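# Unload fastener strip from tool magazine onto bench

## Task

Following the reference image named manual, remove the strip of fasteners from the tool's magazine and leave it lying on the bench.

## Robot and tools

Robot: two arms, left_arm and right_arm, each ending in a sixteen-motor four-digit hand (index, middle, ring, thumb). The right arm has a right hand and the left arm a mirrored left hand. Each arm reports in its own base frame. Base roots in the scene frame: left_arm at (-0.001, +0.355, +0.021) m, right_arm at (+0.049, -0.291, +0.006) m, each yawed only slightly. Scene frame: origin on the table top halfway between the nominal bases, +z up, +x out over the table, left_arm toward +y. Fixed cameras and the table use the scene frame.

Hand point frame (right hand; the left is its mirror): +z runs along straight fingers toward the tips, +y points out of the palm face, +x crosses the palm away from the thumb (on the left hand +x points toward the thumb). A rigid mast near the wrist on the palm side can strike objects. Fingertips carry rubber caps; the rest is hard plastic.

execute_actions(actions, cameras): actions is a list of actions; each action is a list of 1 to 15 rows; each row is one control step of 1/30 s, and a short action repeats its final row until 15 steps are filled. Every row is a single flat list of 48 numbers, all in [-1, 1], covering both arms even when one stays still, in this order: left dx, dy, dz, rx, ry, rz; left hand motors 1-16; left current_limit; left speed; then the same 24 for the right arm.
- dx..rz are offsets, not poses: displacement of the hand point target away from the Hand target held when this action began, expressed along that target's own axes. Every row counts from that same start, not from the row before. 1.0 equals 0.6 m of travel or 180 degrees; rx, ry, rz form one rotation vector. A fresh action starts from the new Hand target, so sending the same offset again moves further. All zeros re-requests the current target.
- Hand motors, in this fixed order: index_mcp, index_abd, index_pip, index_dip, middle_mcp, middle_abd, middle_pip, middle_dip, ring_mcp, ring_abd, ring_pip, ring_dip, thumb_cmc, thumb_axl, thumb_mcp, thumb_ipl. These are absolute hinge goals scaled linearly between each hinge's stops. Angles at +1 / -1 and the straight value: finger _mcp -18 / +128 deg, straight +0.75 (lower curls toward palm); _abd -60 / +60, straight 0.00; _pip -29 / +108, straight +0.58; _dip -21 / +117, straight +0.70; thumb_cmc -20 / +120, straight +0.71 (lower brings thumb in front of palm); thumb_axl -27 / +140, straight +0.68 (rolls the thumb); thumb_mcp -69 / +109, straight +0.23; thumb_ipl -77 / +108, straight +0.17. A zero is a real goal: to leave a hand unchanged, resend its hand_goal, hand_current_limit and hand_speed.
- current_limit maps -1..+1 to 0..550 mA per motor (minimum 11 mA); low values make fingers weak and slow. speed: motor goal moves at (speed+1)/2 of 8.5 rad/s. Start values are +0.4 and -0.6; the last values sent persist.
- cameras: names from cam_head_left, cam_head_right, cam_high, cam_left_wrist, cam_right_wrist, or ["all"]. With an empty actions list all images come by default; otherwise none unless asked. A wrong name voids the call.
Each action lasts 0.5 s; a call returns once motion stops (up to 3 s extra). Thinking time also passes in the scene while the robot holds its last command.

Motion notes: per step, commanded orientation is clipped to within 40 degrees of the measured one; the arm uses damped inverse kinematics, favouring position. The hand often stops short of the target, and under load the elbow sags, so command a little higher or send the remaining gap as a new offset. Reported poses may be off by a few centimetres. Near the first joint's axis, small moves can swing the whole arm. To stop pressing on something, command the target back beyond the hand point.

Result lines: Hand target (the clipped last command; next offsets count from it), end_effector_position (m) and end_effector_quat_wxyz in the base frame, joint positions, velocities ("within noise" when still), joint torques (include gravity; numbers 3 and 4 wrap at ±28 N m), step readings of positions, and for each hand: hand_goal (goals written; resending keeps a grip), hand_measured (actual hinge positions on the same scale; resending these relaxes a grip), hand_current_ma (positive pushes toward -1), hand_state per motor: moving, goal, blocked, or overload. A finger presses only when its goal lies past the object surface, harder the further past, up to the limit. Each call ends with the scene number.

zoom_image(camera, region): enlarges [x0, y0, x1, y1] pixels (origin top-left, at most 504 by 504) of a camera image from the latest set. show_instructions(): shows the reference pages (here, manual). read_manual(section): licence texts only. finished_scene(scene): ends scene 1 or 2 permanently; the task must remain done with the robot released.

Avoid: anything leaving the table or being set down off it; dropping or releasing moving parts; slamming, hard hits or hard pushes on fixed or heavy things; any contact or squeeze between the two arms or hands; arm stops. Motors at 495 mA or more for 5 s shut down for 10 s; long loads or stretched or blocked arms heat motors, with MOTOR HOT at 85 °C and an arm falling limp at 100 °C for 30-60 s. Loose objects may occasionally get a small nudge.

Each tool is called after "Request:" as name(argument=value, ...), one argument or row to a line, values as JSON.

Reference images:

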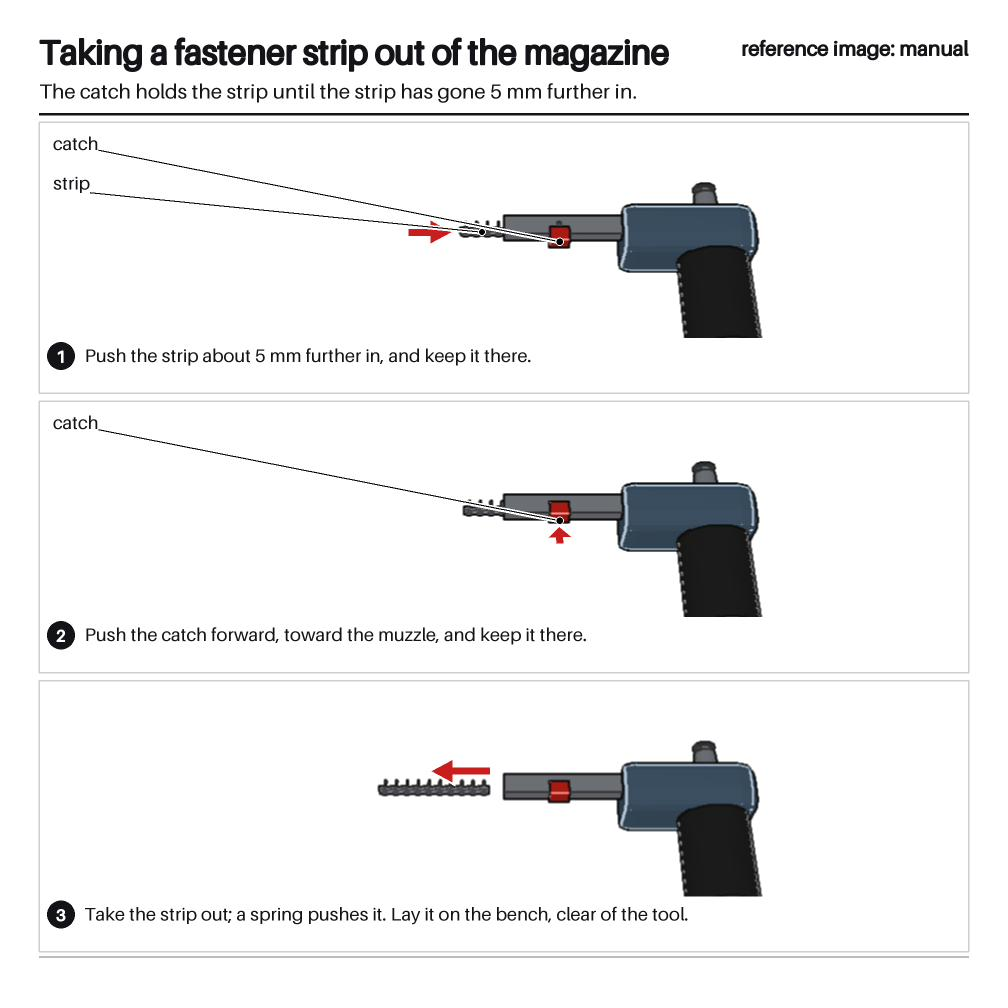

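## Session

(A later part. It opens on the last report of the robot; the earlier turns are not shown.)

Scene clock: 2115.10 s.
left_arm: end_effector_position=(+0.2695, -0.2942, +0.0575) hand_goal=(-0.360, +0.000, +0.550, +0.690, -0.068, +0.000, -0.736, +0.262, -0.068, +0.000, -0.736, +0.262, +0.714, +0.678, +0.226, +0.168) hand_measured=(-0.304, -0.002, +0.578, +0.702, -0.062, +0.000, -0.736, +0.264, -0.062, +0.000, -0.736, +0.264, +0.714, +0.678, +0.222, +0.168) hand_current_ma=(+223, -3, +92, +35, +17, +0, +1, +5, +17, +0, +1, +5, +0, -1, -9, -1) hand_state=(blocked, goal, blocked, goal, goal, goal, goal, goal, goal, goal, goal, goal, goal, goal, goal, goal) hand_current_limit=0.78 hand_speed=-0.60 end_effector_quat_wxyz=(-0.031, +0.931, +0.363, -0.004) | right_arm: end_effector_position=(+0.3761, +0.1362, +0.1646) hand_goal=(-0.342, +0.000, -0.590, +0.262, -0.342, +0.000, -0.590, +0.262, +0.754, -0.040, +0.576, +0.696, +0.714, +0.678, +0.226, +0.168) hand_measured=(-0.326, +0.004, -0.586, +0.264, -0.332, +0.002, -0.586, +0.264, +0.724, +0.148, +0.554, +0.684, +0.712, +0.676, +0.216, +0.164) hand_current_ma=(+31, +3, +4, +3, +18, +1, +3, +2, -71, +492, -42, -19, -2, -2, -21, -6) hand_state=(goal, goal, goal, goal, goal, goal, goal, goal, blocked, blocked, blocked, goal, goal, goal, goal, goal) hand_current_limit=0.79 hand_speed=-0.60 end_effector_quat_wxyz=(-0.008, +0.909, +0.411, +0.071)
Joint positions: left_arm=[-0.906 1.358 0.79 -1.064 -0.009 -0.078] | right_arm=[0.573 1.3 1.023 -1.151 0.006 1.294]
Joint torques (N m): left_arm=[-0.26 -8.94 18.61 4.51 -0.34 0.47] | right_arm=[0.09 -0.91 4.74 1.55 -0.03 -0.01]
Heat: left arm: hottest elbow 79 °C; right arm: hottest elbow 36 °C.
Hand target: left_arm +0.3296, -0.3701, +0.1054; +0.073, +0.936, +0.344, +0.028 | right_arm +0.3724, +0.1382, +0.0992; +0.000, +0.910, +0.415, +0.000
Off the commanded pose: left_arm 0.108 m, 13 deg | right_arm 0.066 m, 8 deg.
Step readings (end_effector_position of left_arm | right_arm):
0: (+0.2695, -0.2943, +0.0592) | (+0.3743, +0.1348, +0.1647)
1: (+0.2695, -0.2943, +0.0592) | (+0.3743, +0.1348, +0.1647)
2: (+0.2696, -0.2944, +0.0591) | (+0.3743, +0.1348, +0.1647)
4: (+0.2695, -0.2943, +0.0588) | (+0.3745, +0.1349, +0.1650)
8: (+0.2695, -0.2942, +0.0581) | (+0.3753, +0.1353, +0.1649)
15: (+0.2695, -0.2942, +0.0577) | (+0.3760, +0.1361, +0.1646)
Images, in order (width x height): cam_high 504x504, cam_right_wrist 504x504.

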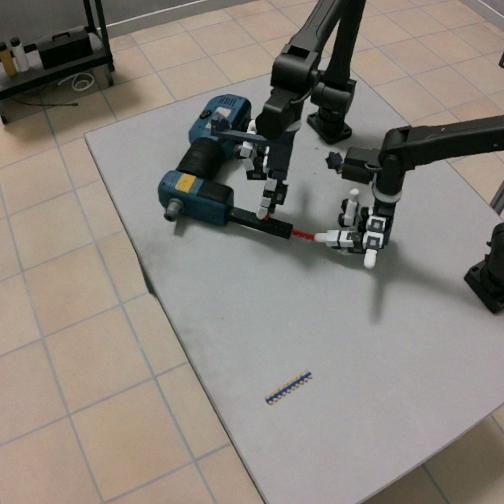

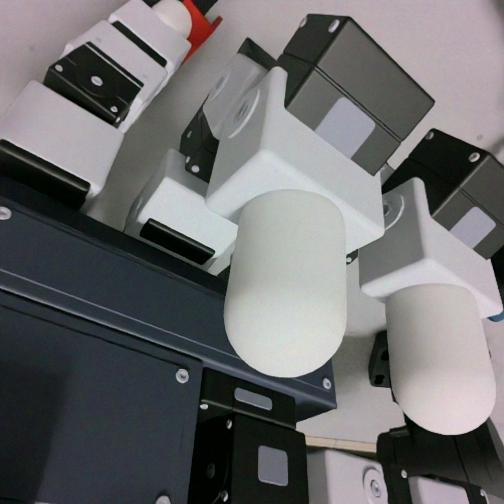

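Request:
execute_actions(
  actions=[
    [[0,0.008,-0.006,0,0,0,-0.36,0,0.55,0.69,-0.068,0,-0.737,0.261,-0.068,0,-0.737,0.261,0.714,0.678,0.226,0.168,0.78,-0.6,0.022,0,0.0,0,0,0,-0.342,0,-0.591,0.261,-0.342,0,-0.591,0.261,0.754,-0.04,0.576,0.696,0.714,0.678,0.226,0.168,0.79,-0.6]],
  ],
  cameras=["cam_high", "cam_right_wrist"],
)

Request:
zoom_image(
  camera="cam_high",
  region=[230, 190, 330, 250],
)

Request:
zoom_image(
  camera="cam_right_wrist",
  region=[0, 0, 250, 250],
)

Scene clock: 2125.43 s.
left_arm: end_effector_position=(+0.2765, -0.2978, +0.0600) hand_goal=(-0.360, +0.000, +0.550, +0.690, -0.068, +0.000, -0.736, +0.262, -0.068, +0.000, -0.736, +0.262, +0.714, +0.678, +0.226, +0.168) hand_measured=(-0.306, +0.020, +0.574, +0.700, -0.062, +0.000, -0.736, +0.264, -0.062, +0.000, -0.736, +0.264, +0.714, +0.678, +0.222, +0.168) hand_current_ma=(+206, +54, +78, +27, +17, +0, +1, +5, +17, +0, +1, +5, -1, -1, -9, -1) hand_state=(blocked, blocked, blocked, goal, goal, goal, goal, goal, goal, goal, goal, goal, goal, goal, goal, goal) hand_current_limit=0.78 hand_speed=-0.60 end_effector_quat_wxyz=(-0.028, +0.928, +0.371, -0.002) | right_arm: end_effector_position=(+0.3939, +0.1522, +0.1399) hand_goal=(-0.342, +0.000, -0.590, +0.262, -0.342, +0.000, -0.590, +0.262, +0.754, -0.040, +0.576, +0.696, +0.714, +0.678, +0.226, +0.168) hand_measured=(-0.330, +0.002, -0.586, +0.264, -0.332, +0.002, -0.586, +0.264, +0.732, -0.008, +0.572, +0.706, +0.714, +0.676, +0.218, +0.164) hand_current_ma=(+21, +2, +4, +3, +17, +1, +3, +2, -44, +57, -4, +16, +0, -2, -14, -4) hand_state=(goal, goal, goal, goal, goal, goal, goal, goal, blocked, blocked, goal, goal, goal, goal, goal, goal) hand_current_limit=0.79 hand_speed=-0.60 end_effector_quat_wxyz=(-0.006, +0.909, +0.414, +0.055)
Joint positions: left_arm=[-0.902 1.371 0.808 -1.063 -0.013 -0.092] | right_arm=[0.582 1.403 1.056 -1.114 0.006 1.298]
Joint torques (N m): left_arm=[-0.5 -9.58 18.65 4.11 -0.24 0.6] | right_arm=[0.26 -5.66 5.39 0.27 -0.04 0.01]
Heat: left arm: hottest elbow 81 °C; right arm: hottest elbow 36 °C.
Hand target: left_arm +0.3324, -0.3732, +0.1095; +0.073, +0.936, +0.344, +0.028 | right_arm +0.3810, +0.1483, +0.0992; +0.000, +0.910, +0.415, +0.000
Off the commanded pose: left_arm 0.106 m, 12 deg | right_arm 0.043 m, 6 deg.
Step readings (end_effector_position of left_arm | right_arm):
0: (+0.2696, -0.2942, +0.0573) | (+0.3761, +0.1362, +0.1646)
1: (+0.2696, -0.2942, +0.0573) | (+0.3761, +0.1362, +0.1646)
2: (+0.2698, -0.2943, +0.0575) | (+0.3765, +0.1367, +0.1648)
4: (+0.2704, -0.2946, +0.0581) | (+0.3799, +0.1400, +0.1629)
8: (+0.2733, -0.2963, +0.0598) | (+0.3875, +0.1466, +0.1627)
15: (+0.2762, -0.2979, +0.0598) | (+0.3926, +0.1522, +0.1370)
Images, in order (width x height): cam_high 504x504, cam_right_wrist 504x504.

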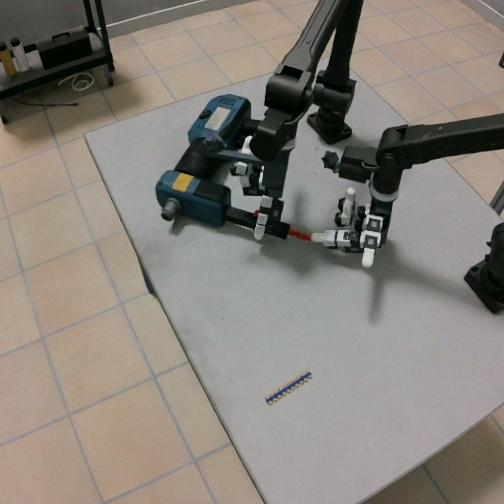

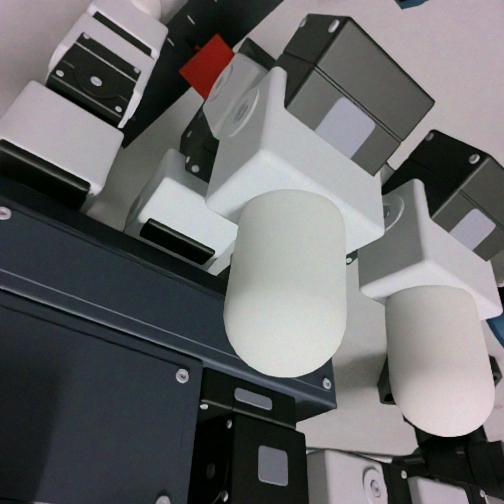

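Scaled by 5.040 from the camera's 504x504 image, which has a finer 720x720 frame.

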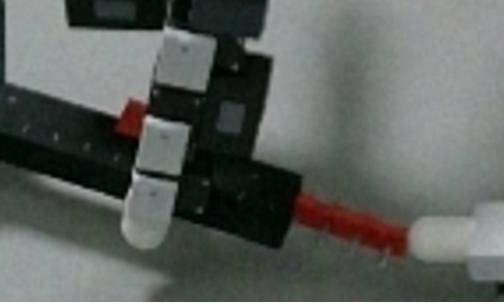

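Scaled by 2.016 from the camera's 504x504 image, which has a finer 720x720 frame.

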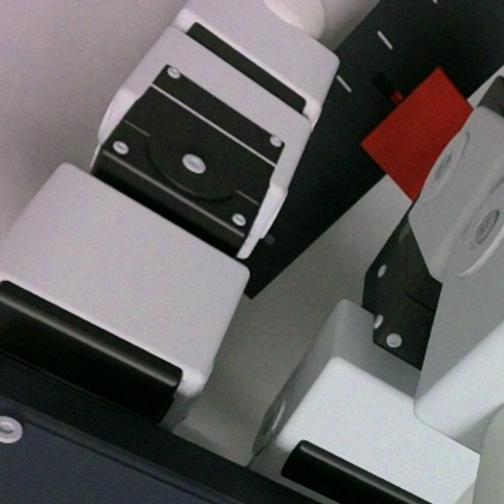

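Request:
execute_actions(
  actions=[
    [[0,0,0,0,0,0,-0.36,0,0.55,0.69,-0.068,0,-0.737,0.261,-0.068,0,-0.737,0.261,0.714,0.678,0.226,0.168,0.78,-0.6,0,0,-0.185,0,0,0,-0.342,0,-0.591,0.261,-0.342,0,-0.591,0.261,0.754,0,0.576,0.696,0.714,0.678,0.226,0.168,0.79,-0.6]],
    [[0,0,0,0,0,0,-0.36,0,0.55,0.69,-0.068,0,-0.737,0.261,-0.068,0,-0.737,0.261,0.714,0.678,0.226,0.168,0.78,-0.6,-0.09,0.003,0,0,0,0,-0.342,0,-0.591,0.261,-0.342,0,-0.591,0.261,0.754,0,0.576,0.696,0.714,0.678,0.226,0.168,0.79,-0.6]],
  ],
  cameras=["cam_high", "cam_right_wrist"],
)

Request:
zoom_image(
  camera="cam_high",
  region=[230, 190, 330, 250],
)

Request:
zoom_image(
  camera="cam_right_wrist",
  region=[0, 0, 250, 250],
)

Scene clock: 2167.17 s.
left_arm: end_effector_position=(+0.2835, -0.3032, +0.0638) hand_goal=(-0.360, +0.000, +0.550, +0.690, -0.068, +0.000, -0.736, +0.262, -0.068, +0.000, -0.736, +0.262, +0.714, +0.678, +0.226, +0.168) hand_measured=(-0.296, +0.042, +0.584, +0.708, -0.062, +0.000, -0.736, +0.264, -0.062, +0.000, -0.736, +0.264, +0.714, +0.678, +0.222, +0.168) hand_current_ma=(+261, +124, +115, +57, +17, +0, +1, +5, +17, +0, +1, +5, -1, -1, -9, -1) hand_state=(blocked, blocked, blocked, goal, goal, goal, goal, goal, goal, goal, goal, goal, goal, goal, goal, goal) hand_current_limit=0.78 hand_speed=-0.60 end_effector_quat_wxyz=(-0.020, +0.928, +0.373, +0.002) | right_arm: end_effector_position=(+0.3480, +0.1086, +0.2098) hand_goal=(-0.342, +0.000, -0.590, +0.262, -0.342, +0.000, -0.590, +0.262, +0.754, +0.000, +0.576, +0.696, +0.714, +0.678, +0.226, +0.168) hand_measured=(-0.330, +0.002, -0.586, +0.264, -0.332, +0.002, -0.586, +0.264, +0.750, -0.002, +0.572, +0.694, +0.714, +0.676, +0.218, +0.164) hand_current_ma=(+21, +2, +4, +3, +17, +1, +3, +2, -4, -2, -3, -3, +0, -2, -13, -4) hand_state=(goal, goal, goal, goal, goal, goal, goal, goal, goal, goal, goal, goal, goal, goal, goal, goal) hand_current_limit=0.79 hand_speed=-0.60 end_effector_quat_wxyz=(+0.001, +0.911, +0.412, +0.003)
Joint positions: left_arm=[-0.898 1.378 0.822 -1.051 -0.015 -0.092] | right_arm=[0.548 1.259 1.115 -1.42 0.002 1.269]
Joint torques (N m): left_arm=[-0.79 -9.7 17.85 3.88 -0.11 0.58] | right_arm=[-1.14 -9.17 7.73 0.05 0.1 -0.1]
Heat: left arm: hottest elbow 92 °C; right arm: hottest elbow 36 °C. Fold the left arm in close to its base, or ease its load, before you think long.
Hand target: left_arm +0.3323, -0.3733, +0.1096; +0.073, +0.936, +0.344, +0.028 | right_arm +0.3471, +0.1061, +0.2102; +0.000, +0.910, +0.415, +0.000
Off the commanded pose: left_arm 0.097 m, 12 deg | right_arm 0.003 m, 1 deg.
MOTOR HOT: joint 3 (elbow) of the left arm reports 92 °C; the controller stops that arm at 100 °C. To cool a motor, set the load down, stop pushing, or move to a pose that needs little force.
Step readings (end_effector_position of left_arm | right_arm):
0: (+0.2765, -0.2978, +0.0600) | (+0.3939, +0.1522, +0.1399)
1: (+0.2765, -0.2978, +0.0600) | (+0.3940, +0.1522, +0.1402)
2: (+0.2765, -0.2978, +0.0600) | (+0.3936, +0.1520, +0.1429)
4: (+0.2766, -0.2979, +0.0601) | (+0.3904, +0.1499, +0.1501)
8: (+0.2769, -0.2983, +0.0605) | (+0.3867, +0.1479, +0.1768)
15: (+0.2825, -0.3027, +0.0642) | (+0.3705, +0.1377, +0.1877)
16: (+0.2830, -0.3028, +0.0642) | (+0.3699, +0.1373, +0.1877)
17: (+0.2833, -0.3029, +0.0641) | (+0.3695, +0.1370, +0.1886)
19: (+0.2835, -0.3031, +0.0639) | (+0.3659, +0.1332, +0.1900)
23: (+0.2835, -0.3032, +0.0638) | (+0.3527, +0.1167, +0.1982)
30: (+0.2835, -0.3032, +0.0638) | (+0.3481, +0.1086, +0.2103)
Images, in order (width x height): cam_high 504x504, cam_right_wrist 504x504.

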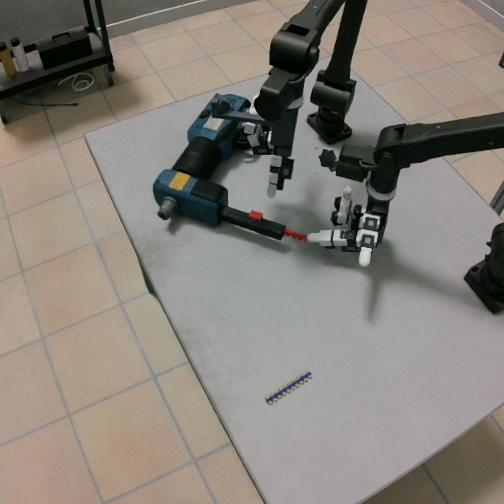

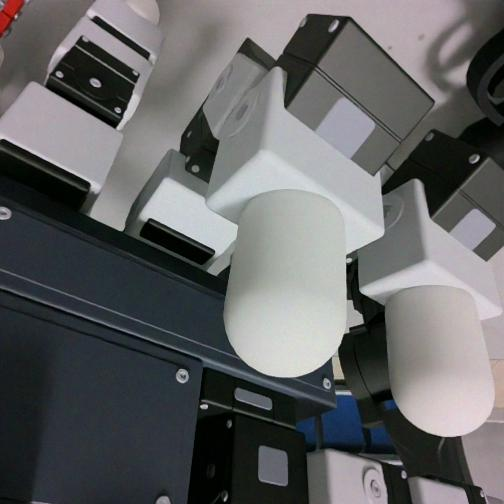

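Scaled by 5.040 from the camera's 504x504 image, which has a finer 720x720 frame.

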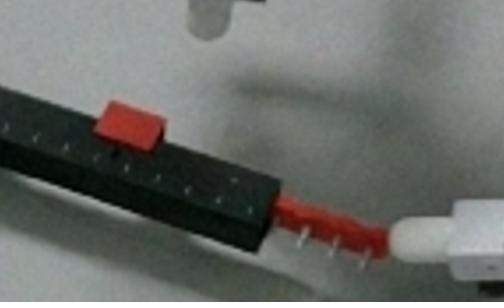

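Scaled by 2.016 from the camera's 504x504 image, which has a finer 720x720 frame.

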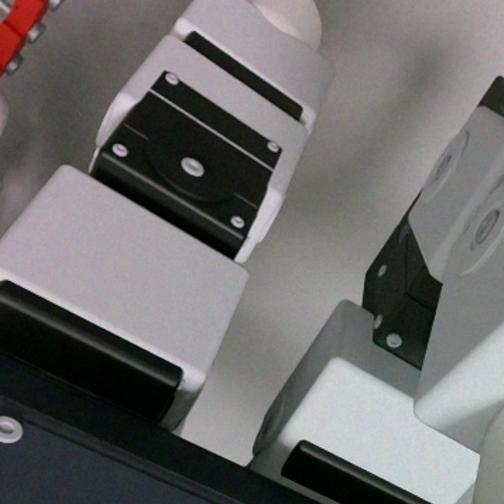

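Request:
execute_actions(
  actions=[
    [[0,-0.15,0,0.05,0,0,-0.315,0,0.577,0.696,-0.068,0,-0.737,0.261,-0.068,0,-0.737,0.261,0.714,0.678,0.226,0.168,0.5,-0.6,0,0,0,0,0,0,-0.342,0,-0.591,0.261,-0.342,0,-0.591,0.261,0.754,0,0.576,0.696,0.714,0.678,0.226,0.168,0.5,-0.6]],
    [[0,-0.12,-0.1,0,0,0,-0.315,0,0.577,0.696,-0.068,0,-0.737,0.261,-0.068,0,-0.737,0.261,0.714,0.678,0.226,0.168,0.5,-0.6,0,0,0,0,0,0,-0.342,0,-0.591,0.261,-0.342,0,-0.591,0.261,0.754,0,0.576,0.696,0.714,0.678,0.226,0.168,0.5,-0.6]],
    [[0,-0.15,-0.05,0,0,-0.02,-0.315,0,0.577,0.696,-0.068,0,-0.737,0.261,-0.068,0,-0.737,0.261,0.714,0.678,0.226,0.168,0.5,-0.6,0,0,0,0,0,0,-0.342,0,-0.591,0.261,-0.342,0,-0.591,0.261,0.754,0,0.576,0.696,0.714,0.678,0.226,0.168,0.5,-0.6]],
  ],
  cameras=["cam_high"],
)

Request:
zoom_image(
  camera="cam_high",
  region=[230, 190, 330, 250],
)

Scene clock: 2183.33 s.
left_arm: end_effector_position=(+0.1730, -0.1840, +0.1858) hand_goal=(-0.314, +0.000, +0.578, +0.696, -0.068, +0.000, -0.736, +0.262, -0.068, +0.000, -0.736, +0.262, +0.714, +0.678, +0.226, +0.168) hand_measured=(-0.296, +0.004, +0.584, +0.700, -0.062, +0.000, -0.736, +0.264, -0.062, +0.000, -0.736, +0.264, +0.714, +0.678, +0.222, +0.168) hand_current_ma=(+61, +6, +16, +8, +17, +0, +1, +5, +17, +0, +1, +5, -2, -1, -10, -1) hand_state=(goal, goal, goal, goal, goal, goal, goal, goal, goal, goal, goal, goal, goal, goal, goal, goal) hand_current_limit=0.50 hand_speed=-0.60 end_effector_quat_wxyz=(+0.003, +0.928, +0.372, +0.003) | right_arm: end_effector_position=(+0.3481, +0.1087, +0.2097) hand_goal=(-0.342, +0.000, -0.590, +0.262, -0.342, +0.000, -0.590, +0.262, +0.754, +0.000, +0.576, +0.696, +0.714, +0.678, +0.226, +0.168) hand_measured=(-0.330, +0.002, -0.586, +0.264, -0.332, +0.002, -0.586, +0.264, +0.750, -0.002, +0.572, +0.694, +0.714, +0.676, +0.218, +0.164) hand_current_ma=(+21, +2, +4, +3, +17, +1, +3, +2, -4, -2, -3, -3, +0, -2, -13, -4) hand_state=(goal, goal, goal, goal, goal, goal, goal, goal, goal, goal, goal, goal, goal, goal, goal, goal) hand_current_limit=0.50 hand_speed=-0.60 end_effector_quat_wxyz=(+0.001, +0.911, +0.413, +0.003)
Joint positions: left_arm=[-0.955 0.732 0.728 -1.559 -0.003 -0.147] | right_arm=[0.548 1.259 1.115 -1.42 0.002 1.269]
Joint torques (N m): left_arm=[-1.67 -2.14 10.21 -0.08 -0.15 -0.04] | right_arm=[-1.2 -8.94 7.84 0.12 0.09 -0.12]
Heat: left arm: hottest elbow 93 °C; right arm: hottest elbow 37 °C. Fold the left arm in close to its base, or ease its load, before you think long.
Hand target: left_arm +0.1697, -0.1824, +0.1857; -0.001, +0.927, +0.375, +0.001 | right_arm +0.3470, +0.1061, +0.2102; -0.001, +0.910, +0.415, +0.000
Off the commanded pose: left_arm 0.004 m, 1 deg | right_arm 0.003 m, 1 deg.
MOTOR HOT: still on. Joint 3 (elbow) of the left arm reports 93 °C.
Step readings (end_effector_position of left_arm | right_arm):
0: (+0.2835, -0.3032, +0.0638) | (+0.3481, +0.1086, +0.2098)
1: (+0.2835, -0.3032, +0.0638) | (+0.3481, +0.1086, +0.2098)
2: (+0.2834, -0.3030, +0.0640) | (+0.3481, +0.1086, +0.2098)
4: (+0.2818, -0.3012, +0.0671) | (+0.3481, +0.1086, +0.2098)
8: (+0.2789, -0.3023, +0.0838) | (+0.3480, +0.1086, +0.2097)
15: (+0.2765, -0.3021, +0.0940) | (+0.3481, +0.1087, +0.2097)
16: (+0.2761, -0.3018, +0.0939) | (+0.3481, +0.1087, +0.2097)
17: (+0.2740, -0.2995, +0.0950) | (+0.3481, +0.1087, +0.2097)
19: (+0.2660, -0.2896, +0.1027) | (+0.3481, +0.1087, +0.2097)
23: (+0.2479, -0.2669, +0.1378) | (+0.3481, +0.1087, +0.2097)
30: (+0.2356, -0.2519, +0.1598) | (+0.3481, +0.1087, +0.2097)
31: (+0.2348, -0.2511, +0.1594) | (+0.3481, +0.1087, +0.2097)
32: (+0.2318, -0.2482, +0.1591) | (+0.3481, +0.1087, +0.2097)
34: (+0.2212, -0.2362, +0.1601) | (+0.3481, +0.1087, +0.2097)
38: (+0.1932, -0.2049, +0.1728) | (+0.3481, +0.1087, +0.2097)
45: (+0.1756, -0.1872, +0.1870) | (+0.3481, +0.1087, +0.2097)
Images, in order (width x height): cam_high 504x504.

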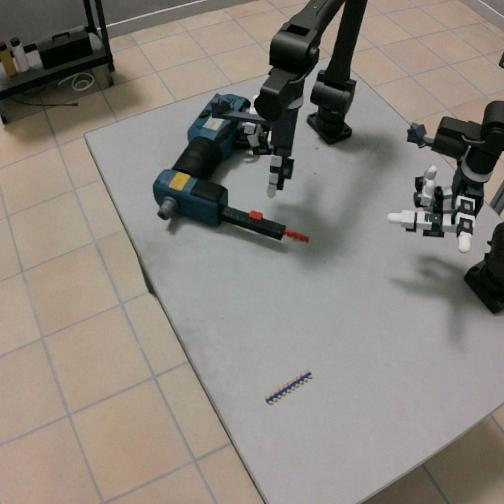

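Scaled by 5.040 from the camera's 504x504 image, which has a finer 720x720 frame.

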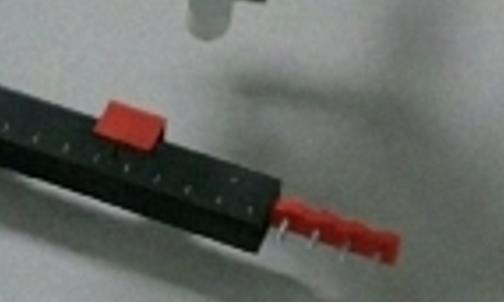

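Request:
execute_actions(
  actions=[
    [[0,-0.05,-0.35,0,0,0,-0.315,0,0.577,0.696,-0.068,0,-0.737,0.261,-0.068,0,-0.737,0.261,0.714,0.678,0.226,0.168,0.5,-0.6,0,0,0,0,0,0,-0.342,0,-0.591,0.261,-0.342,0,-0.591,0.261,0.754,0,0.576,0.696,0.714,0.678,0.226,0.168,0.5,-0.6]],
  ],
)

Scene clock: 2192.17 s.
left_arm: end_effector_position=(+0.1526, -0.1645, +0.3822) hand_goal=(-0.314, +0.000, +0.578, +0.696, -0.068, +0.000, -0.736, +0.262, -0.068, +0.000, -0.736, +0.262, +0.714, +0.678, +0.226, +0.168) hand_measured=(-0.298, +0.004, +0.584, +0.700, -0.060, +0.000, -0.736, +0.264, -0.060, +0.000, -0.736, +0.264, +0.716, +0.678, +0.222, +0.168) hand_current_ma=(+48, +6, +13, +8, +24, +0, +1, +5, +23, +0, +1, +5, +4, -1, -11, -1) hand_state=(goal, goal, goal, goal, goal, goal, goal, goal, goal, goal, goal, goal, goal, goal, goal, goal) hand_current_limit=0.50 hand_speed=-0.60 end_effector_quat_wxyz=(+0.218, +0.905, +0.361, +0.052) | right_arm: end_effector_position=(+0.3481, +0.1087, +0.2097) hand_goal=(-0.342, +0.000, -0.590, +0.262, -0.342, +0.000, -0.590, +0.262, +0.754, +0.000, +0.576, +0.696, +0.714, +0.678, +0.226, +0.168) hand_measured=(-0.330, +0.002, -0.586, +0.264, -0.332, +0.002, -0.586, +0.264, +0.750, -0.002, +0.572, +0.694, +0.714, +0.676, +0.218, +0.164) hand_current_ma=(+21, +2, +4, +3, +17, +1, +3, +2, -4, -2, -3, -3, +0, -2, -13, -4) hand_state=(goal, goal, goal, goal, goal, goal, goal, goal, goal, goal, goal, goal, goal, goal, goal, goal) hand_current_limit=0.50 hand_speed=-0.60 end_effector_quat_wxyz=(+0.001, +0.911, +0.413, +0.003)
Joint positions: left_arm=[-1.013 0.484 1.044 -1.68 -0.024 -0.195] | right_arm=[0.548 1.259 1.115 -1.42 0.002 1.269]
Joint torques (N m): left_arm=[-1.85 1.61 12.16 0.87 -0.09 0.02] | right_arm=[-0.73 -9.64 7.71 -0.02 0.08 -0.12]
Heat: left arm: hottest elbow 89 °C; right arm: hottest elbow 37 °C. Fold the left arm in close to its base, or ease its load, before you think long.
Hand target: left_arm +0.1486, -0.1614, +0.3957; -0.001, +0.927, +0.374, +0.001 | right_arm +0.3470, +0.1061, +0.2102; -0.001, +0.910, +0.415, +0.000
Off the commanded pose: left_arm 0.014 m, 26 deg | right_arm 0.003 m, 1 deg.
MOTOR HOT: still on. Joint 3 (elbow) of the left arm reports 89 °C.
joint sent to its limit (left arm) — joint 4 (wrist pitch), lower limit. The joint targets are off in orientation, not in position.
Step readings (end_effector_position of left_arm | right_arm):
0: (+0.1731, -0.1839, +0.1858) | (+0.3481, +0.1087, +0.2097)
1: (+0.1729, -0.1837, +0.1859) | (+0.3481, +0.1087, +0.2097)
2: (+0.1720, -0.1818, +0.1878) | (+0.3481, +0.1087, +0.2097)
4: (+0.1682, -0.1748, +0.2060) | (+0.3481, +0.1087, +0.2097)
8: (+0.1622, -0.1667, +0.2966) | (+0.3481, +0.1087, +0.2097)
15: (+0.1488, -0.1555, +0.3913) | (+0.3481, +0.1087, +0.2097)

Request:
execute_actions(
  actions=[
    [[0,-0.02,0.3,0,0,0,-0.315,0,0.577,0.696,-0.068,0,-0.737,0.261,-0.068,0,-0.737,0.261,0.714,0.678,0.226,0.168,0.5,-0.6,0,0,0,0,0,0,-0.342,0,-0.591,0.261,-0.342,0,-0.591,0.261,0.754,0,0.576,0.696,0.714,0.678,0.226,0.168,0.5,-0.6]],
    [[0,-0.02,0.1,0,0,0,-0.315,0,0.577,0.696,-0.068,0,-0.737,0.261,-0.068,0,-0.737,0.261,0.714,0.678,0.226,0.168,0.5,-0.6,0,0,0,0,0,0,-0.342,0,-0.591,0.261,-0.342,0,-0.591,0.261,0.754,0,0.576,0.696,0.714,0.678,0.226,0.168,0.5,-0.6]],
  ],
)

Scene clock: 2216.13 s.
left_arm: end_effector_position=(+0.1324, -0.1413, +0.1576) hand_goal=(-0.314, +0.000, +0.578, +0.696, -0.068, +0.000, -0.736, +0.262, -0.068, +0.000, -0.736, +0.262, +0.714, +0.678, +0.226, +0.168) hand_measured=(-0.302, +0.004, +0.582, +0.700, -0.060, +0.000, -0.736, +0.264, -0.060, +0.000, -0.736, +0.264, +0.716, +0.678, +0.222, +0.168) hand_current_ma=(+36, +6, +9, +7, +22, +0, +1, +5, +22, +0, +1, +5, +4, -1, -11, -1) hand_state=(goal, goal, goal, goal, goal, goal, goal, goal, goal, goal, goal, goal, goal, goal, goal, goal) hand_current_limit=0.50 hand_speed=-0.60 end_effector_quat_wxyz=(-0.005, +0.928, +0.373, +0.001) | right_arm: end_effector_position=(+0.3481, +0.1087, +0.2097) hand_goal=(-0.342, +0.000, -0.590, +0.262, -0.342, +0.000, -0.590, +0.262, +0.754, +0.000, +0.576, +0.696, +0.714, +0.678, +0.226, +0.168) hand_measured=(-0.330, +0.002, -0.586, +0.264, -0.332, +0.002, -0.586, +0.264, +0.750, -0.002, +0.572, +0.694, +0.714, +0.676, +0.218, +0.164) hand_current_ma=(+21, +2, +4, +3, +17, +1, +3, +2, -4, -2, -3, -3, +0, -2, -13, -4) hand_state=(goal, goal, goal, goal, goal, goal, goal, goal, goal, goal, goal, goal, goal, goal, goal, goal) hand_current_limit=0.50 hand_speed=-0.60 end_effector_quat_wxyz=(+0.001, +0.911, +0.413, +0.003)
Joint positions: left_arm=[-1.033 0.543 0.599 -1.637 -0.004 -0.226] | right_arm=[0.548 1.259 1.115 -1.42 0.002 1.269]
Joint torques (N m): left_arm=[-1.73 0.5 9.59 0.92 -0.12 -0.04] | right_arm=[-1.44 -9.41 7.75 0.09 0.07 -0.11]
Heat: left arm: hottest elbow 86 °C; right arm: hottest elbow 38 °C. Fold the left arm in close to its base, or ease its load, before you think long.
Hand target: left_arm +0.1322, -0.1434, +0.1557; -0.001, +0.927, +0.375, +0.001 | right_arm +0.3470, +0.1061, +0.2102; -0.001, +0.910, +0.415, +0.000
Off the commanded pose: left_arm 0.003 m, 1 deg | right_arm 0.003 m, 1 deg.
MOTOR HOT: still on. Joint 3 (elbow) of the left arm reports 86 °C.
Step readings (end_effector_position of left_arm | right_arm):
0: (+0.1526, -0.1645, +0.3822) | (+0.3481, +0.1087, +0.2097)
1: (+0.1526, -0.1645, +0.3822) | (+0.3481, +0.1087, +0.2097)
2: (+0.1525, -0.1646, +0.3780) | (+0.3481, +0.1087, +0.2097)
4: (+0.1516, -0.1633, +0.3512) | (+0.3481, +0.1087, +0.2097)
8: (+0.1457, -0.1549, +0.2569) | (+0.3481, +0.1087, +0.2097)
15: (+0.1422, -0.1525, +0.2172) | (+0.3481, +0.1087, +0.2097)
16: (+0.1423, -0.1527, +0.2166) | (+0.3481, +0.1087, +0.2097)
17: (+0.1419, -0.1526, +0.2146) | (+0.3481, +0.1087, +0.2097)
19: (+0.1400, -0.1509, +0.2030) | (+0.3481, +0.1087, +0.2097)
23: (+0.1321, -0.1399, +0.1658) | (+0.3481, +0.1087, +0.2097)
30: (+0.1320, -0.1406, +0.1573) | (+0.3481, +0.1087, +0.2097)

Request:
execute_actions(
  actions=[
    [[0,0,0.02,0,0,0,-0.315,0,0.577,0.696,-0.068,0,-0.737,0.261,-0.068,0,-0.737,0.261,0.714,0.678,0.226,0.168,0.5,-0.6,-0.027,0.033,0,0,0,0.05,-0.342,0,-0.591,0.261,-0.342,0,-0.591,0.261,0.754,0,0.576,0.696,0.714,0.678,0.226,0.168,0.5,-0.6]],
    [[0,0,0.0,0,0,0,-0.315,0,0.577,0.696,-0.068,0,-0.737,0.261,-0.068,0,-0.737,0.261,0.714,0.678,0.226,0.168,0.5,-0.6,0,0,0.035,0,0,0,-0.342,0,-0.591,0.261,-0.342,0,-0.591,0.261,0.754,0,0.576,0.696,0.714,0.678,0.226,0.168,0.5,-0.6]],
  ],
  cameras=["cam_high","cam_right_wrist"],
)

Request:
zoom_image(
  camera="cam_high",
  region=[230, 190, 310, 250],
)

Request:
zoom_image(
  camera="cam_right_wrist",
  region=[0, 0, 250, 250],
)

Scene clock: 2256.07 s.
left_arm: end_effector_position=(+0.1331, -0.1423, +0.1473) hand_goal=(-0.314, +0.000, +0.578, +0.696, -0.068, +0.000, -0.736, +0.262, -0.068, +0.000, -0.736, +0.262, +0.714, +0.678, +0.226, +0.168) hand_measured=(-0.302, +0.004, +0.582, +0.700, -0.060, +0.000, -0.736, +0.264, -0.060, +0.000, -0.736, +0.264, +0.716, +0.678, +0.222, +0.168) hand_current_ma=(+36, +6, +9, +7, +22, +0, +1, +5, +22, +0, +1, +5, +4, -1, -11, -1) hand_state=(goal, goal, goal, goal, goal, goal, goal, goal, goal, goal, goal, goal, goal, goal, goal, goal) hand_current_limit=0.50 hand_speed=-0.60 end_effector_quat_wxyz=(-0.004, +0.928, +0.373, +0.001) | right_arm: end_effector_position=(+0.3493, +0.0812, +0.1917) hand_goal=(-0.342, +0.000, -0.590, +0.262, -0.342, +0.000, -0.590, +0.262, +0.754, +0.000, +0.576, +0.696, +0.714, +0.678, +0.226, +0.168) hand_measured=(-0.330, +0.002, -0.586, +0.264, -0.332, +0.002, -0.586, +0.264, +0.752, -0.002, +0.574, +0.694, +0.714, +0.676, +0.218, +0.164) hand_current_ma=(+21, +2, +4, +3, +17, +1, +3, +2, -2, -2, -2, -3, +0, -2, -13, -4) hand_state=(goal, goal, goal, goal, goal, goal, goal, goal, goal, goal, goal, goal, goal, goal, goal, goal) hand_current_limit=0.50 hand_speed=-0.60 end_effector_quat_wxyz=(+0.000, +0.937, +0.350, -0.001)
Joint positions: left_arm=[-1.033 0.543 0.571 -1.606 -0.004 -0.226] | right_arm=[0.477 1.271 1.079 -1.38 0 1.332]
Joint torques (N m): left_arm=[-1.79 0.38 9.28 0.96 -0.12 -0.03] | right_arm=[-0.73 -8.23 7.69 0.79 0.2 0.11]
Heat: left arm: hottest elbow 75 °C; right arm: hottest elbow 38 °C.
Hand target: left_arm +0.1322, -0.1434, +0.1437; -0.001, +0.927, +0.375, +0.001 | right_arm +0.3513, +0.0809, +0.1891; +0.000, +0.939, +0.343, +0.000
Off the commanded pose: left_arm 0.004 m, 0 deg | right_arm 0.003 m, 1 deg.
MOTOR HOT: cleared for the motors of the left arm.
Step readings (end_effector_position of left_arm | right_arm):
0: (+0.1325, -0.1413, +0.1576) | (+0.3481, +0.1087, +0.2097)
1: (+0.1325, -0.1413, +0.1576) | (+0.3481, +0.1087, +0.2097)
2: (+0.1327, -0.1417, +0.1574) | (+0.3484, +0.1070, +0.2097)
4: (+0.1333, -0.1427, +0.1559) | (+0.3487, +0.1026, +0.2095)
8: (+0.1328, -0.1419, +0.1491) | (+0.3506, +0.0871, +0.2095)
15: (+0.1330, -0.1421, +0.1472) | (+0.3502, +0.0817, +0.2095)
16: (+0.1330, -0.1422, +0.1473) | (+0.3501, +0.0816, +0.2095)
17: (+0.1330, -0.1422, +0.1473) | (+0.3500, +0.0816, +0.2092)
19: (+0.1331, -0.1423, +0.1473) | (+0.3504, +0.0818, +0.2068)
23: (+0.1331, -0.1423, +0.1473) | (+0.3487, +0.0809, +0.1969)
30: (+0.1331, -0.1423, +0.1473) | (+0.3491, +0.0811, +0.1917)
Images, in order (width x height): cam_high 504x504, cam_right_wrist 504x504.

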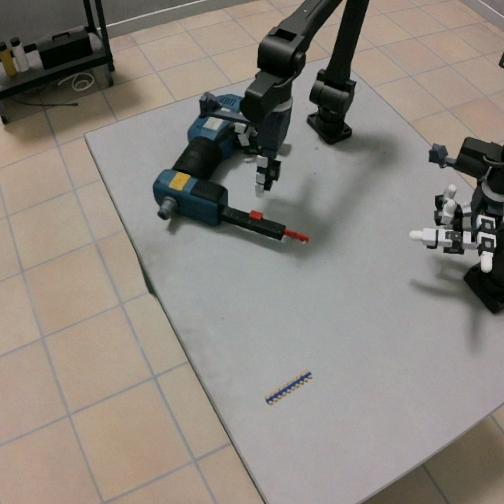

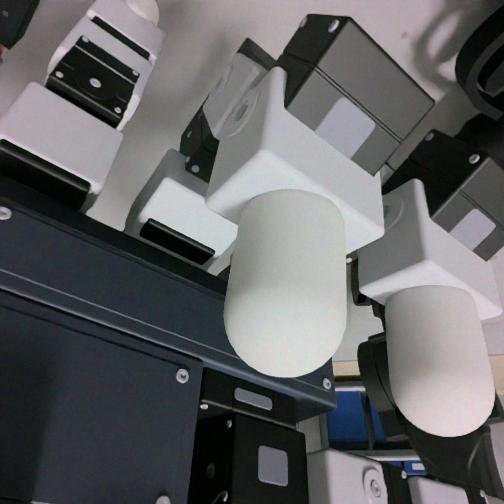

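Scaled by 6.300 from the camera's 504x504 image, which has a finer 720x720 frame.

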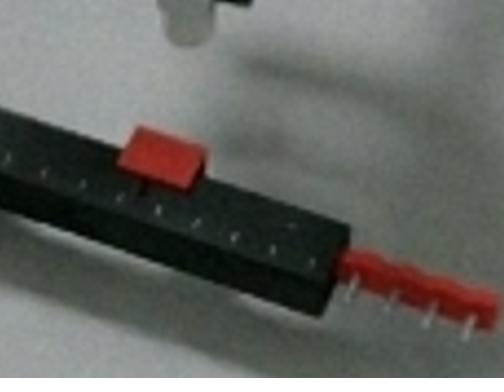

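Scaled by 2.016 from the camera's 504x504 image, which has a finer 720x720 frame.

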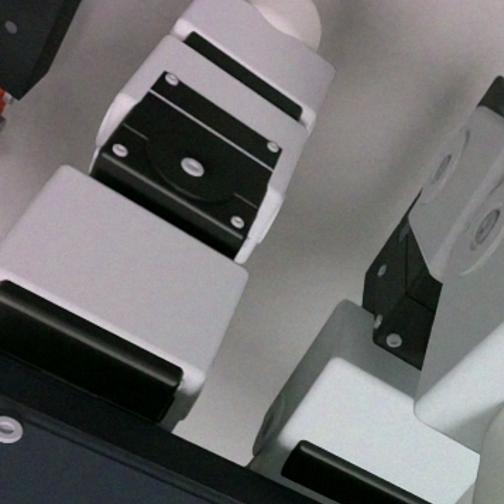

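Request:
execute_actions(
  actions=[
    [[0,0,0.02,0,0,0,-0.315,0,0.577,0.696,-0.068,0,-0.737,0.261,-0.068,0,-0.737,0.261,0.714,0.678,0.226,0.168,0.5,-0.6,0.0,0,0.04,0,0,0,-0.342,0,-0.591,0.261,-0.342,0,-0.591,0.261,0.754,0,0.576,0.696,0.714,0.678,0.226,0.168,0.5,-0.6]],
    [[0,0,0.0,0,0,0,-0.315,0,0.577,0.696,-0.068,0,-0.737,0.261,-0.068,0,-0.737,0.261,0.714,0.678,0.226,0.168,0.5,-0.6,0.035,0,0,0,0,0,-0.342,0,-0.591,0.261,-0.342,0,-0.591,0.261,0.754,0,0.576,0.696,0.714,0.678,0.226,0.168,0.5,-0.6]],
  ],
  cameras=["cam_high","cam_right_wrist"],
)

Request:
zoom_image(
  camera="cam_high",
  region=[230, 190, 310, 250],
)

Request:
zoom_image(
  camera="cam_right_wrist",
  region=[0, 0, 250, 250],
)

Scene clock: 2276.87 s.
left_arm: end_effector_position=(+0.1331, -0.1423, +0.1352) hand_goal=(-0.314, +0.000, +0.578, +0.696, -0.068, +0.000, -0.736, +0.262, -0.068, +0.000, -0.736, +0.262, +0.714, +0.678, +0.226, +0.168) hand_measured=(-0.302, +0.004, +0.582, +0.700, -0.060, +0.000, -0.736, +0.264, -0.060, +0.000, -0.736, +0.264, +0.716, +0.678, +0.222, +0.168) hand_current_ma=(+36, +6, +9, +7, +22, +0, +1, +5, +22, +0, +1, +5, +4, -1, -11, -1) hand_state=(goal, goal, goal, goal, goal, goal, goal, goal, goal, goal, goal, goal, goal, goal, goal, goal) hand_current_limit=0.50 hand_speed=-0.60 end_effector_quat_wxyz=(-0.004, +0.928, +0.373, +0.001) | right_arm: end_effector_position=(+0.3508, +0.0823, +0.1488) hand_goal=(-0.342, +0.000, -0.590, +0.262, -0.342, +0.000, -0.590, +0.262, +0.754, +0.000, +0.576, +0.696, +0.714, +0.678, +0.226, +0.168) hand_measured=(-0.330, +0.002, -0.586, +0.264, -0.332, +0.002, -0.586, +0.264, +0.752, -0.002, +0.574, +0.694, +0.714, +0.676, +0.218, +0.164) hand_current_ma=(+21, +2, +4, +3, +17, +1, +3, +2, -2, -2, -2, -3, +0, -2, -13, -4) hand_state=(goal, goal, goal, goal, goal, goal, goal, goal, goal, goal, goal, goal, goal, goal, goal, goal) hand_current_limit=0.50 hand_speed=-0.60 end_effector_quat_wxyz=(+0.003, +0.938, +0.345, -0.027)
Joint positions: left_arm=[-1.033 0.543 0.54 -1.575 -0.004 -0.226] | right_arm=[0.478 1.344 1.027 -1.308 0 1.345]
Joint torques (N m): left_arm=[-1.73 0.32 9.25 0.99 -0.13 -0.04] | right_arm=[0.5 -9.35 11.45 0.55 0.14 0.1]
Heat: left arm: hottest elbow 72 °C; right arm: hottest elbow 40 °C.
Hand target: left_arm +0.1323, -0.1434, +0.1318; -0.001, +0.927, +0.375, +0.001 | right_arm +0.3674, +0.0944, +0.1651; +0.000, +0.939, +0.343, +0.000
Off the commanded pose: left_arm 0.004 m, 0 deg | right_arm 0.026 m, 3 deg.
Step readings (end_effector_position of left_arm | right_arm):
0: (+0.1331, -0.1423, +0.1473) | (+0.3493, +0.0812, +0.1917)
1: (+0.1331, -0.1423, +0.1473) | (+0.3493, +0.0812, +0.1917)
2: (+0.1333, -0.1426, +0.1470) | (+0.3497, +0.0814, +0.1904)
4: (+0.1336, -0.1432, +0.1442) | (+0.3508, +0.0820, +0.1857)
8: (+0.1327, -0.1417, +0.1366) | (+0.3481, +0.0806, +0.1726)
15: (+0.1330, -0.1422, +0.1351) | (+0.3490, +0.0811, +0.1672)
16: (+0.1330, -0.1422, +0.1351) | (+0.3491, +0.0811, +0.1672)
17: (+0.1330, -0.1423, +0.1352) | (+0.3492, +0.0811, +0.1668)
19: (+0.1330, -0.1423, +0.1352) | (+0.3497, +0.0814, +0.1643)
23: (+0.1331, -0.1423, +0.1352) | (+0.3507, +0.0821, +0.1542)
30: (+0.1331, -0.1423, +0.1352) | (+0.3509, +0.0824, +0.1488)
Images, in order (width x height): cam_high 504x504, cam_right_wrist 504x504.

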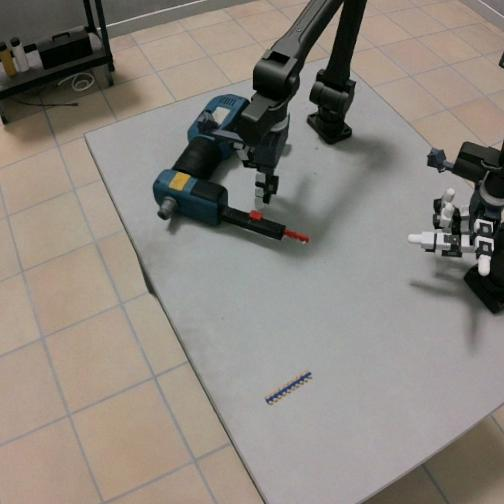

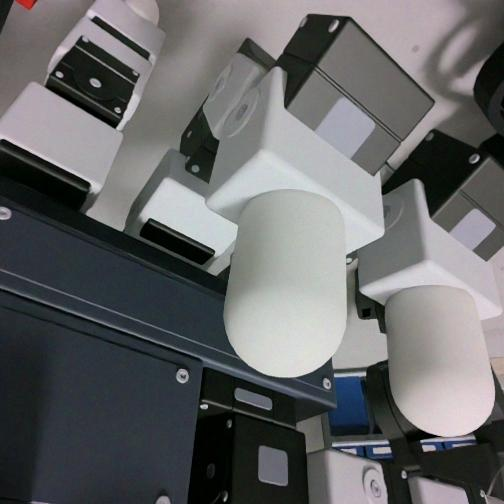

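Scaled by 6.300 from the camera's 504x504 image, which has a finer 720x720 frame.

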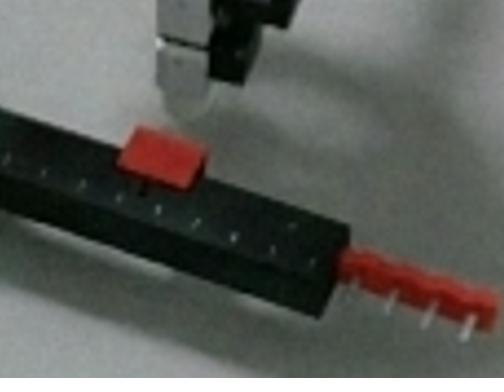

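Scaled by 2.016 from the camera's 504x504 image, which has a finer 720x720 frame.

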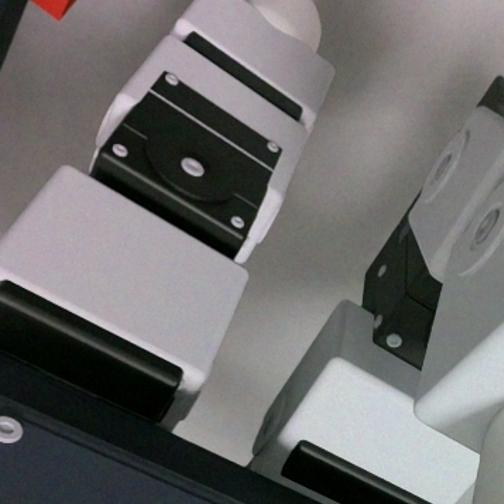

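Request:
execute_actions(
  actions=[
    [[0,0,0.0,0,0,0,-0.315,0,0.577,0.696,-0.068,0,-0.737,0.261,-0.068,0,-0.737,0.261,0.714,0.678,0.226,0.168,0.5,-0.6,0.008,0,-0.02,0,0,0,-0.342,0,-0.591,0.261,-0.342,0,-0.591,0.261,0.754,0,0.576,0.696,0.714,0.678,0.226,0.168,0.5,-0.6]],
  ],
  cameras=["cam_high","cam_right_wrist"],
)

Request:
zoom_image(
  camera="cam_high",
  region=[230, 190, 310, 250],
)

Request:
zoom_image(
  camera="cam_right_wrist",
  region=[0, 0, 250, 250],
)

Scene clock: 2290.20 s.
left_arm: end_effector_position=(+0.1331, -0.1423, +0.1352) hand_goal=(-0.314, +0.000, +0.578, +0.696, -0.068, +0.000, -0.736, +0.262, -0.068, +0.000, -0.736, +0.262, +0.714, +0.678, +0.226, +0.168) hand_measured=(-0.302, +0.004, +0.582, +0.700, -0.060, +0.000, -0.736, +0.264, -0.060, +0.000, -0.736, +0.264, +0.716, +0.678, +0.222, +0.168) hand_current_ma=(+36, +6, +9, +7, +22, +0, +1, +5, +22, +0, +1, +5, +4, -1, -11, -1) hand_state=(goal, goal, goal, goal, goal, goal, goal, goal, goal, goal, goal, goal, goal, goal, goal, goal) hand_current_limit=0.50 hand_speed=-0.60 end_effector_quat_wxyz=(-0.004, +0.928, +0.373, +0.001) | right_arm: end_effector_position=(+0.3584, +0.0875, +0.1615) hand_goal=(-0.342, +0.000, -0.590, +0.262, -0.342, +0.000, -0.590, +0.262, +0.754, +0.000, +0.576, +0.696, +0.714, +0.678, +0.226, +0.168) hand_measured=(-0.330, +0.002, -0.586, +0.264, -0.332, +0.002, -0.586, +0.264, +0.752, -0.002, +0.574, +0.694, +0.714, +0.676, +0.218, +0.164) hand_current_ma=(+21, +2, +4, +3, +17, +1, +3, +2, -2, -2, -2, -3, +0, -2, -13, -4) hand_state=(goal, goal, goal, goal, goal, goal, goal, goal, goal, goal, goal, goal, goal, goal, goal, goal) hand_current_limit=0.50 hand_speed=-0.60 end_effector_quat_wxyz=(+0.002, +0.938, +0.345, -0.017)
Joint positions: left_arm=[-1.033 0.543 0.54 -1.575 -0.004 -0.226] | right_arm=[0.481 1.344 1.063 -1.323 0 1.347]
Joint torques (N m): left_arm=[-1.79 0.44 9.25 0.99 -0.12 -0.05] | right_arm=[0.03 -8.88 11.58 -0.1 0.19 0.11]
Heat: left arm: hottest elbow 72 °C; right arm: hottest elbow 41 °C.
Hand target: left_arm +0.1323, -0.1434, +0.1318; -0.001, +0.927, +0.375, +0.001 | right_arm +0.3711, +0.0976, +0.1772; +0.000, +0.939, +0.343, +0.000
Off the commanded pose: left_arm 0.004 m, 0 deg | right_arm 0.022 m, 2 deg.
Step readings (end_effector_position of left_arm | right_arm):
0: (+0.1331, -0.1423, +0.1352) | (+0.3508, +0.0823, +0.1488)
1: (+0.1331, -0.1423, +0.1352) | (+0.3508, +0.0823, +0.1488)
2: (+0.1331, -0.1423, +0.1352) | (+0.3511, +0.0826, +0.1492)
4: (+0.1331, -0.1423, +0.1352) | (+0.3524, +0.0835, +0.1513)
8: (+0.1331, -0.1423, +0.1352) | (+0.3571, +0.0865, +0.1585)
15: (+0.1331, -0.1423, +0.1352) | (+0.3586, +0.0876, +0.1615)
Images, in order (width x height): cam_high 504x504, cam_right_wrist 504x504.

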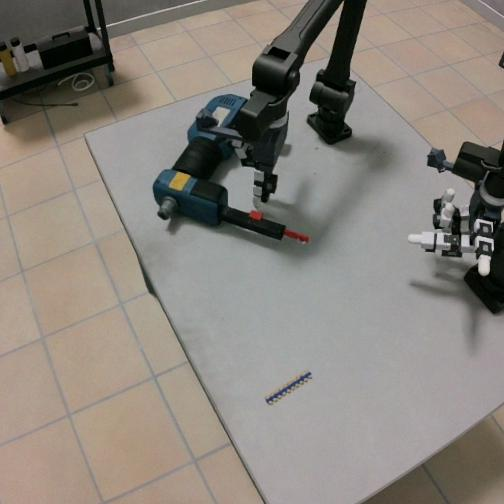

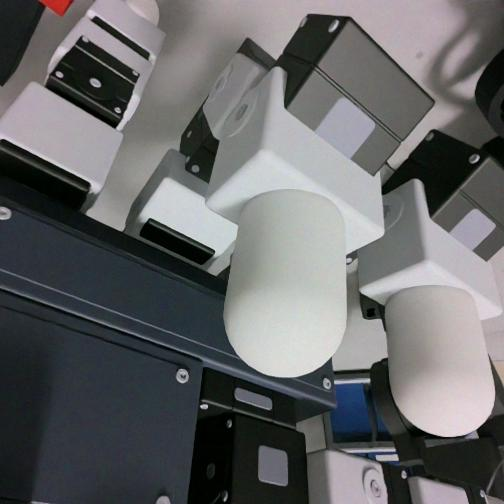

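Scaled by 6.300 from the camera's 504x504 image, which has a finer 720x720 frame.

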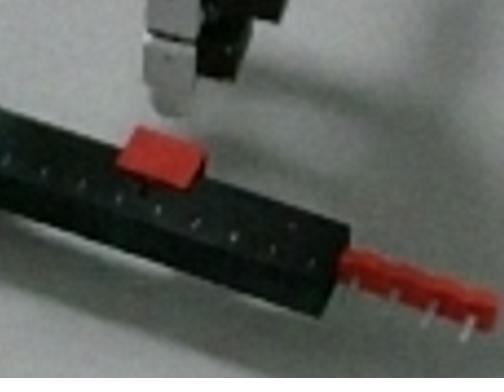

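Scaled by 2.016 from the camera's 504x504 image, which has a finer 720x720 frame.

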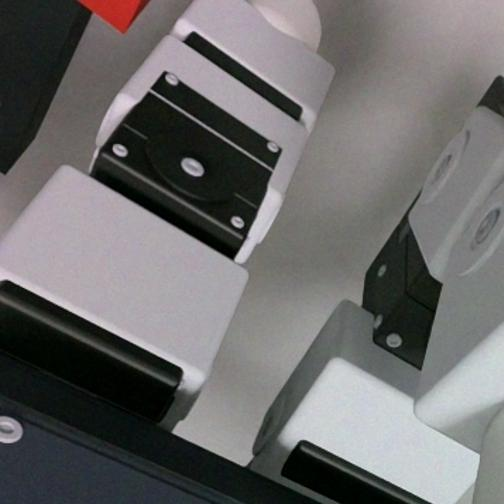

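Request:
execute_actions(
  actions=[
    [[0,0,0.0,0,0,0,-0.315,0,0.577,0.696,-0.068,0,-0.737,0.261,-0.068,0,-0.737,0.261,0.714,0.678,0.226,0.168,0.5,-0.6,0.025,-0.013,-0.012,0,0,0,-0.342,0,-0.591,0.261,-0.342,0,-0.591,0.261,0.754,0,0.576,0.696,0.714,0.678,0.226,0.168,0.5,-0.6]],
  ],
  cameras=["cam_high","cam_right_wrist"],
)

Request:
zoom_image(
  camera="cam_high",
  region=[230, 190, 310, 250],
)

Request:
zoom_image(
  camera="cam_right_wrist",
  region=[0, 0, 250, 250],
)

Scene clock: 2324.17 s.
left_arm: end_effector_position=(+0.1331, -0.1423, +0.1352) hand_goal=(-0.314, +0.000, +0.578, +0.696, -0.068, +0.000, -0.736, +0.262, -0.068, +0.000, -0.736, +0.262, +0.714, +0.678, +0.226, +0.168) hand_measured=(-0.302, +0.004, +0.582, +0.700, -0.060, +0.000, -0.736, +0.264, -0.060, +0.000, -0.736, +0.264, +0.716, +0.678, +0.222, +0.168) hand_current_ma=(+36, +6, +9, +7, +22, +0, +1, +5, +22, +0, +1, +5, +4, -1, -11, -1) hand_state=(goal, goal, goal, goal, goal, goal, goal, goal, goal, goal, goal, goal, goal, goal, goal, goal) hand_current_limit=0.50 hand_speed=-0.60 end_effector_quat_wxyz=(-0.004, +0.928, +0.373, +0.001) | right_arm: end_effector_position=(+0.3644, +0.1036, +0.1696) hand_goal=(-0.342, +0.000, -0.590, +0.262, -0.342, +0.000, -0.590, +0.262, +0.754, +0.000, +0.576, +0.696, +0.714, +0.678, +0.226, +0.168) hand_measured=(-0.330, +0.002, -0.586, +0.264, -0.332, +0.002, -0.586, +0.264, +0.752, -0.002, +0.574, +0.694, +0.714, +0.676, +0.218, +0.164) hand_current_ma=(+21, +2, +4, +3, +17, +1, +3, +2, -2, -2, -2, -3, +0, -2, -13, -4) hand_state=(goal, goal, goal, goal, goal, goal, goal, goal, goal, goal, goal, goal, goal, goal, goal, goal) hand_current_limit=0.50 hand_speed=-0.60 end_effector_quat_wxyz=(+0.002, +0.938, +0.347, -0.015)
Joint positions: left_arm=[-1.033 0.543 0.54 -1.575 -0.004 -0.226] | right_arm=[0.512 1.37 1.109 -1.341 -0.001 1.374]
Joint torques (N m): left_arm=[-1.79 0.56 9.28 0.99 -0.11 -0.03] | right_arm=[-0.5 -9.23 11.54 -0.02 0.2 0.13]
Heat: left arm: hottest elbow 71 °C; right arm: hottest elbow 47 °C.
Hand target: left_arm +0.1323, -0.1434, +0.1318; -0.001, +0.927, +0.375, +0.001 | right_arm +0.3775, +0.1131, +0.1843; +0.000, +0.939, +0.343, +0.000
Off the commanded pose: left_arm 0.004 m, 0 deg | right_arm 0.022 m, 2 deg.
Step readings (end_effector_position of left_arm | right_arm):
0: (+0.1331, -0.1423, +0.1352) | (+0.3584, +0.0875, +0.1615)
1: (+0.1331, -0.1423, +0.1352) | (+0.3584, +0.0875, +0.1615)
2: (+0.1331, -0.1423, +0.1352) | (+0.3583, +0.0877, +0.1619)
4: (+0.1331, -0.1423, +0.1352) | (+0.3591, +0.0908, +0.1639)
8: (+0.1331, -0.1423, +0.1352) | (+0.3641, +0.1005, +0.1686)
15: (+0.1331, -0.1423, +0.1352) | (+0.3647, +0.1037, +0.1700)
Images, in order (width x height): cam_high 504x504, cam_right_wrist 504x504.

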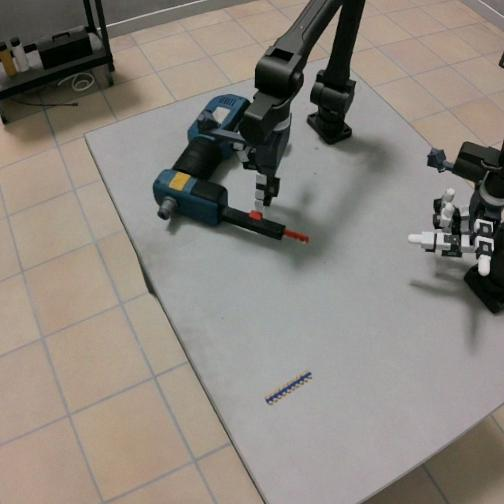

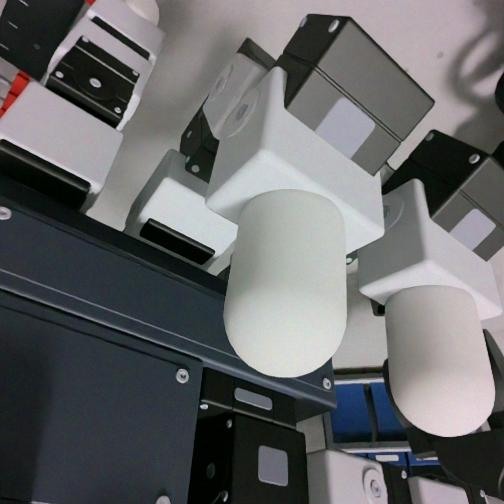

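Scaled by 6.300 from the camera's 504x504 image, which has a finer 720x720 frame.

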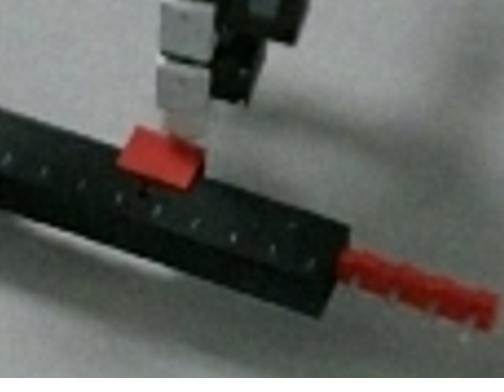

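Scaled by 2.016 from the camera's 504x504 image, which has a finer 720x720 frame.

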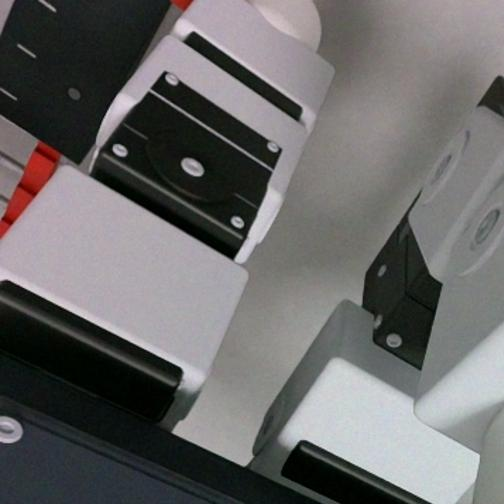

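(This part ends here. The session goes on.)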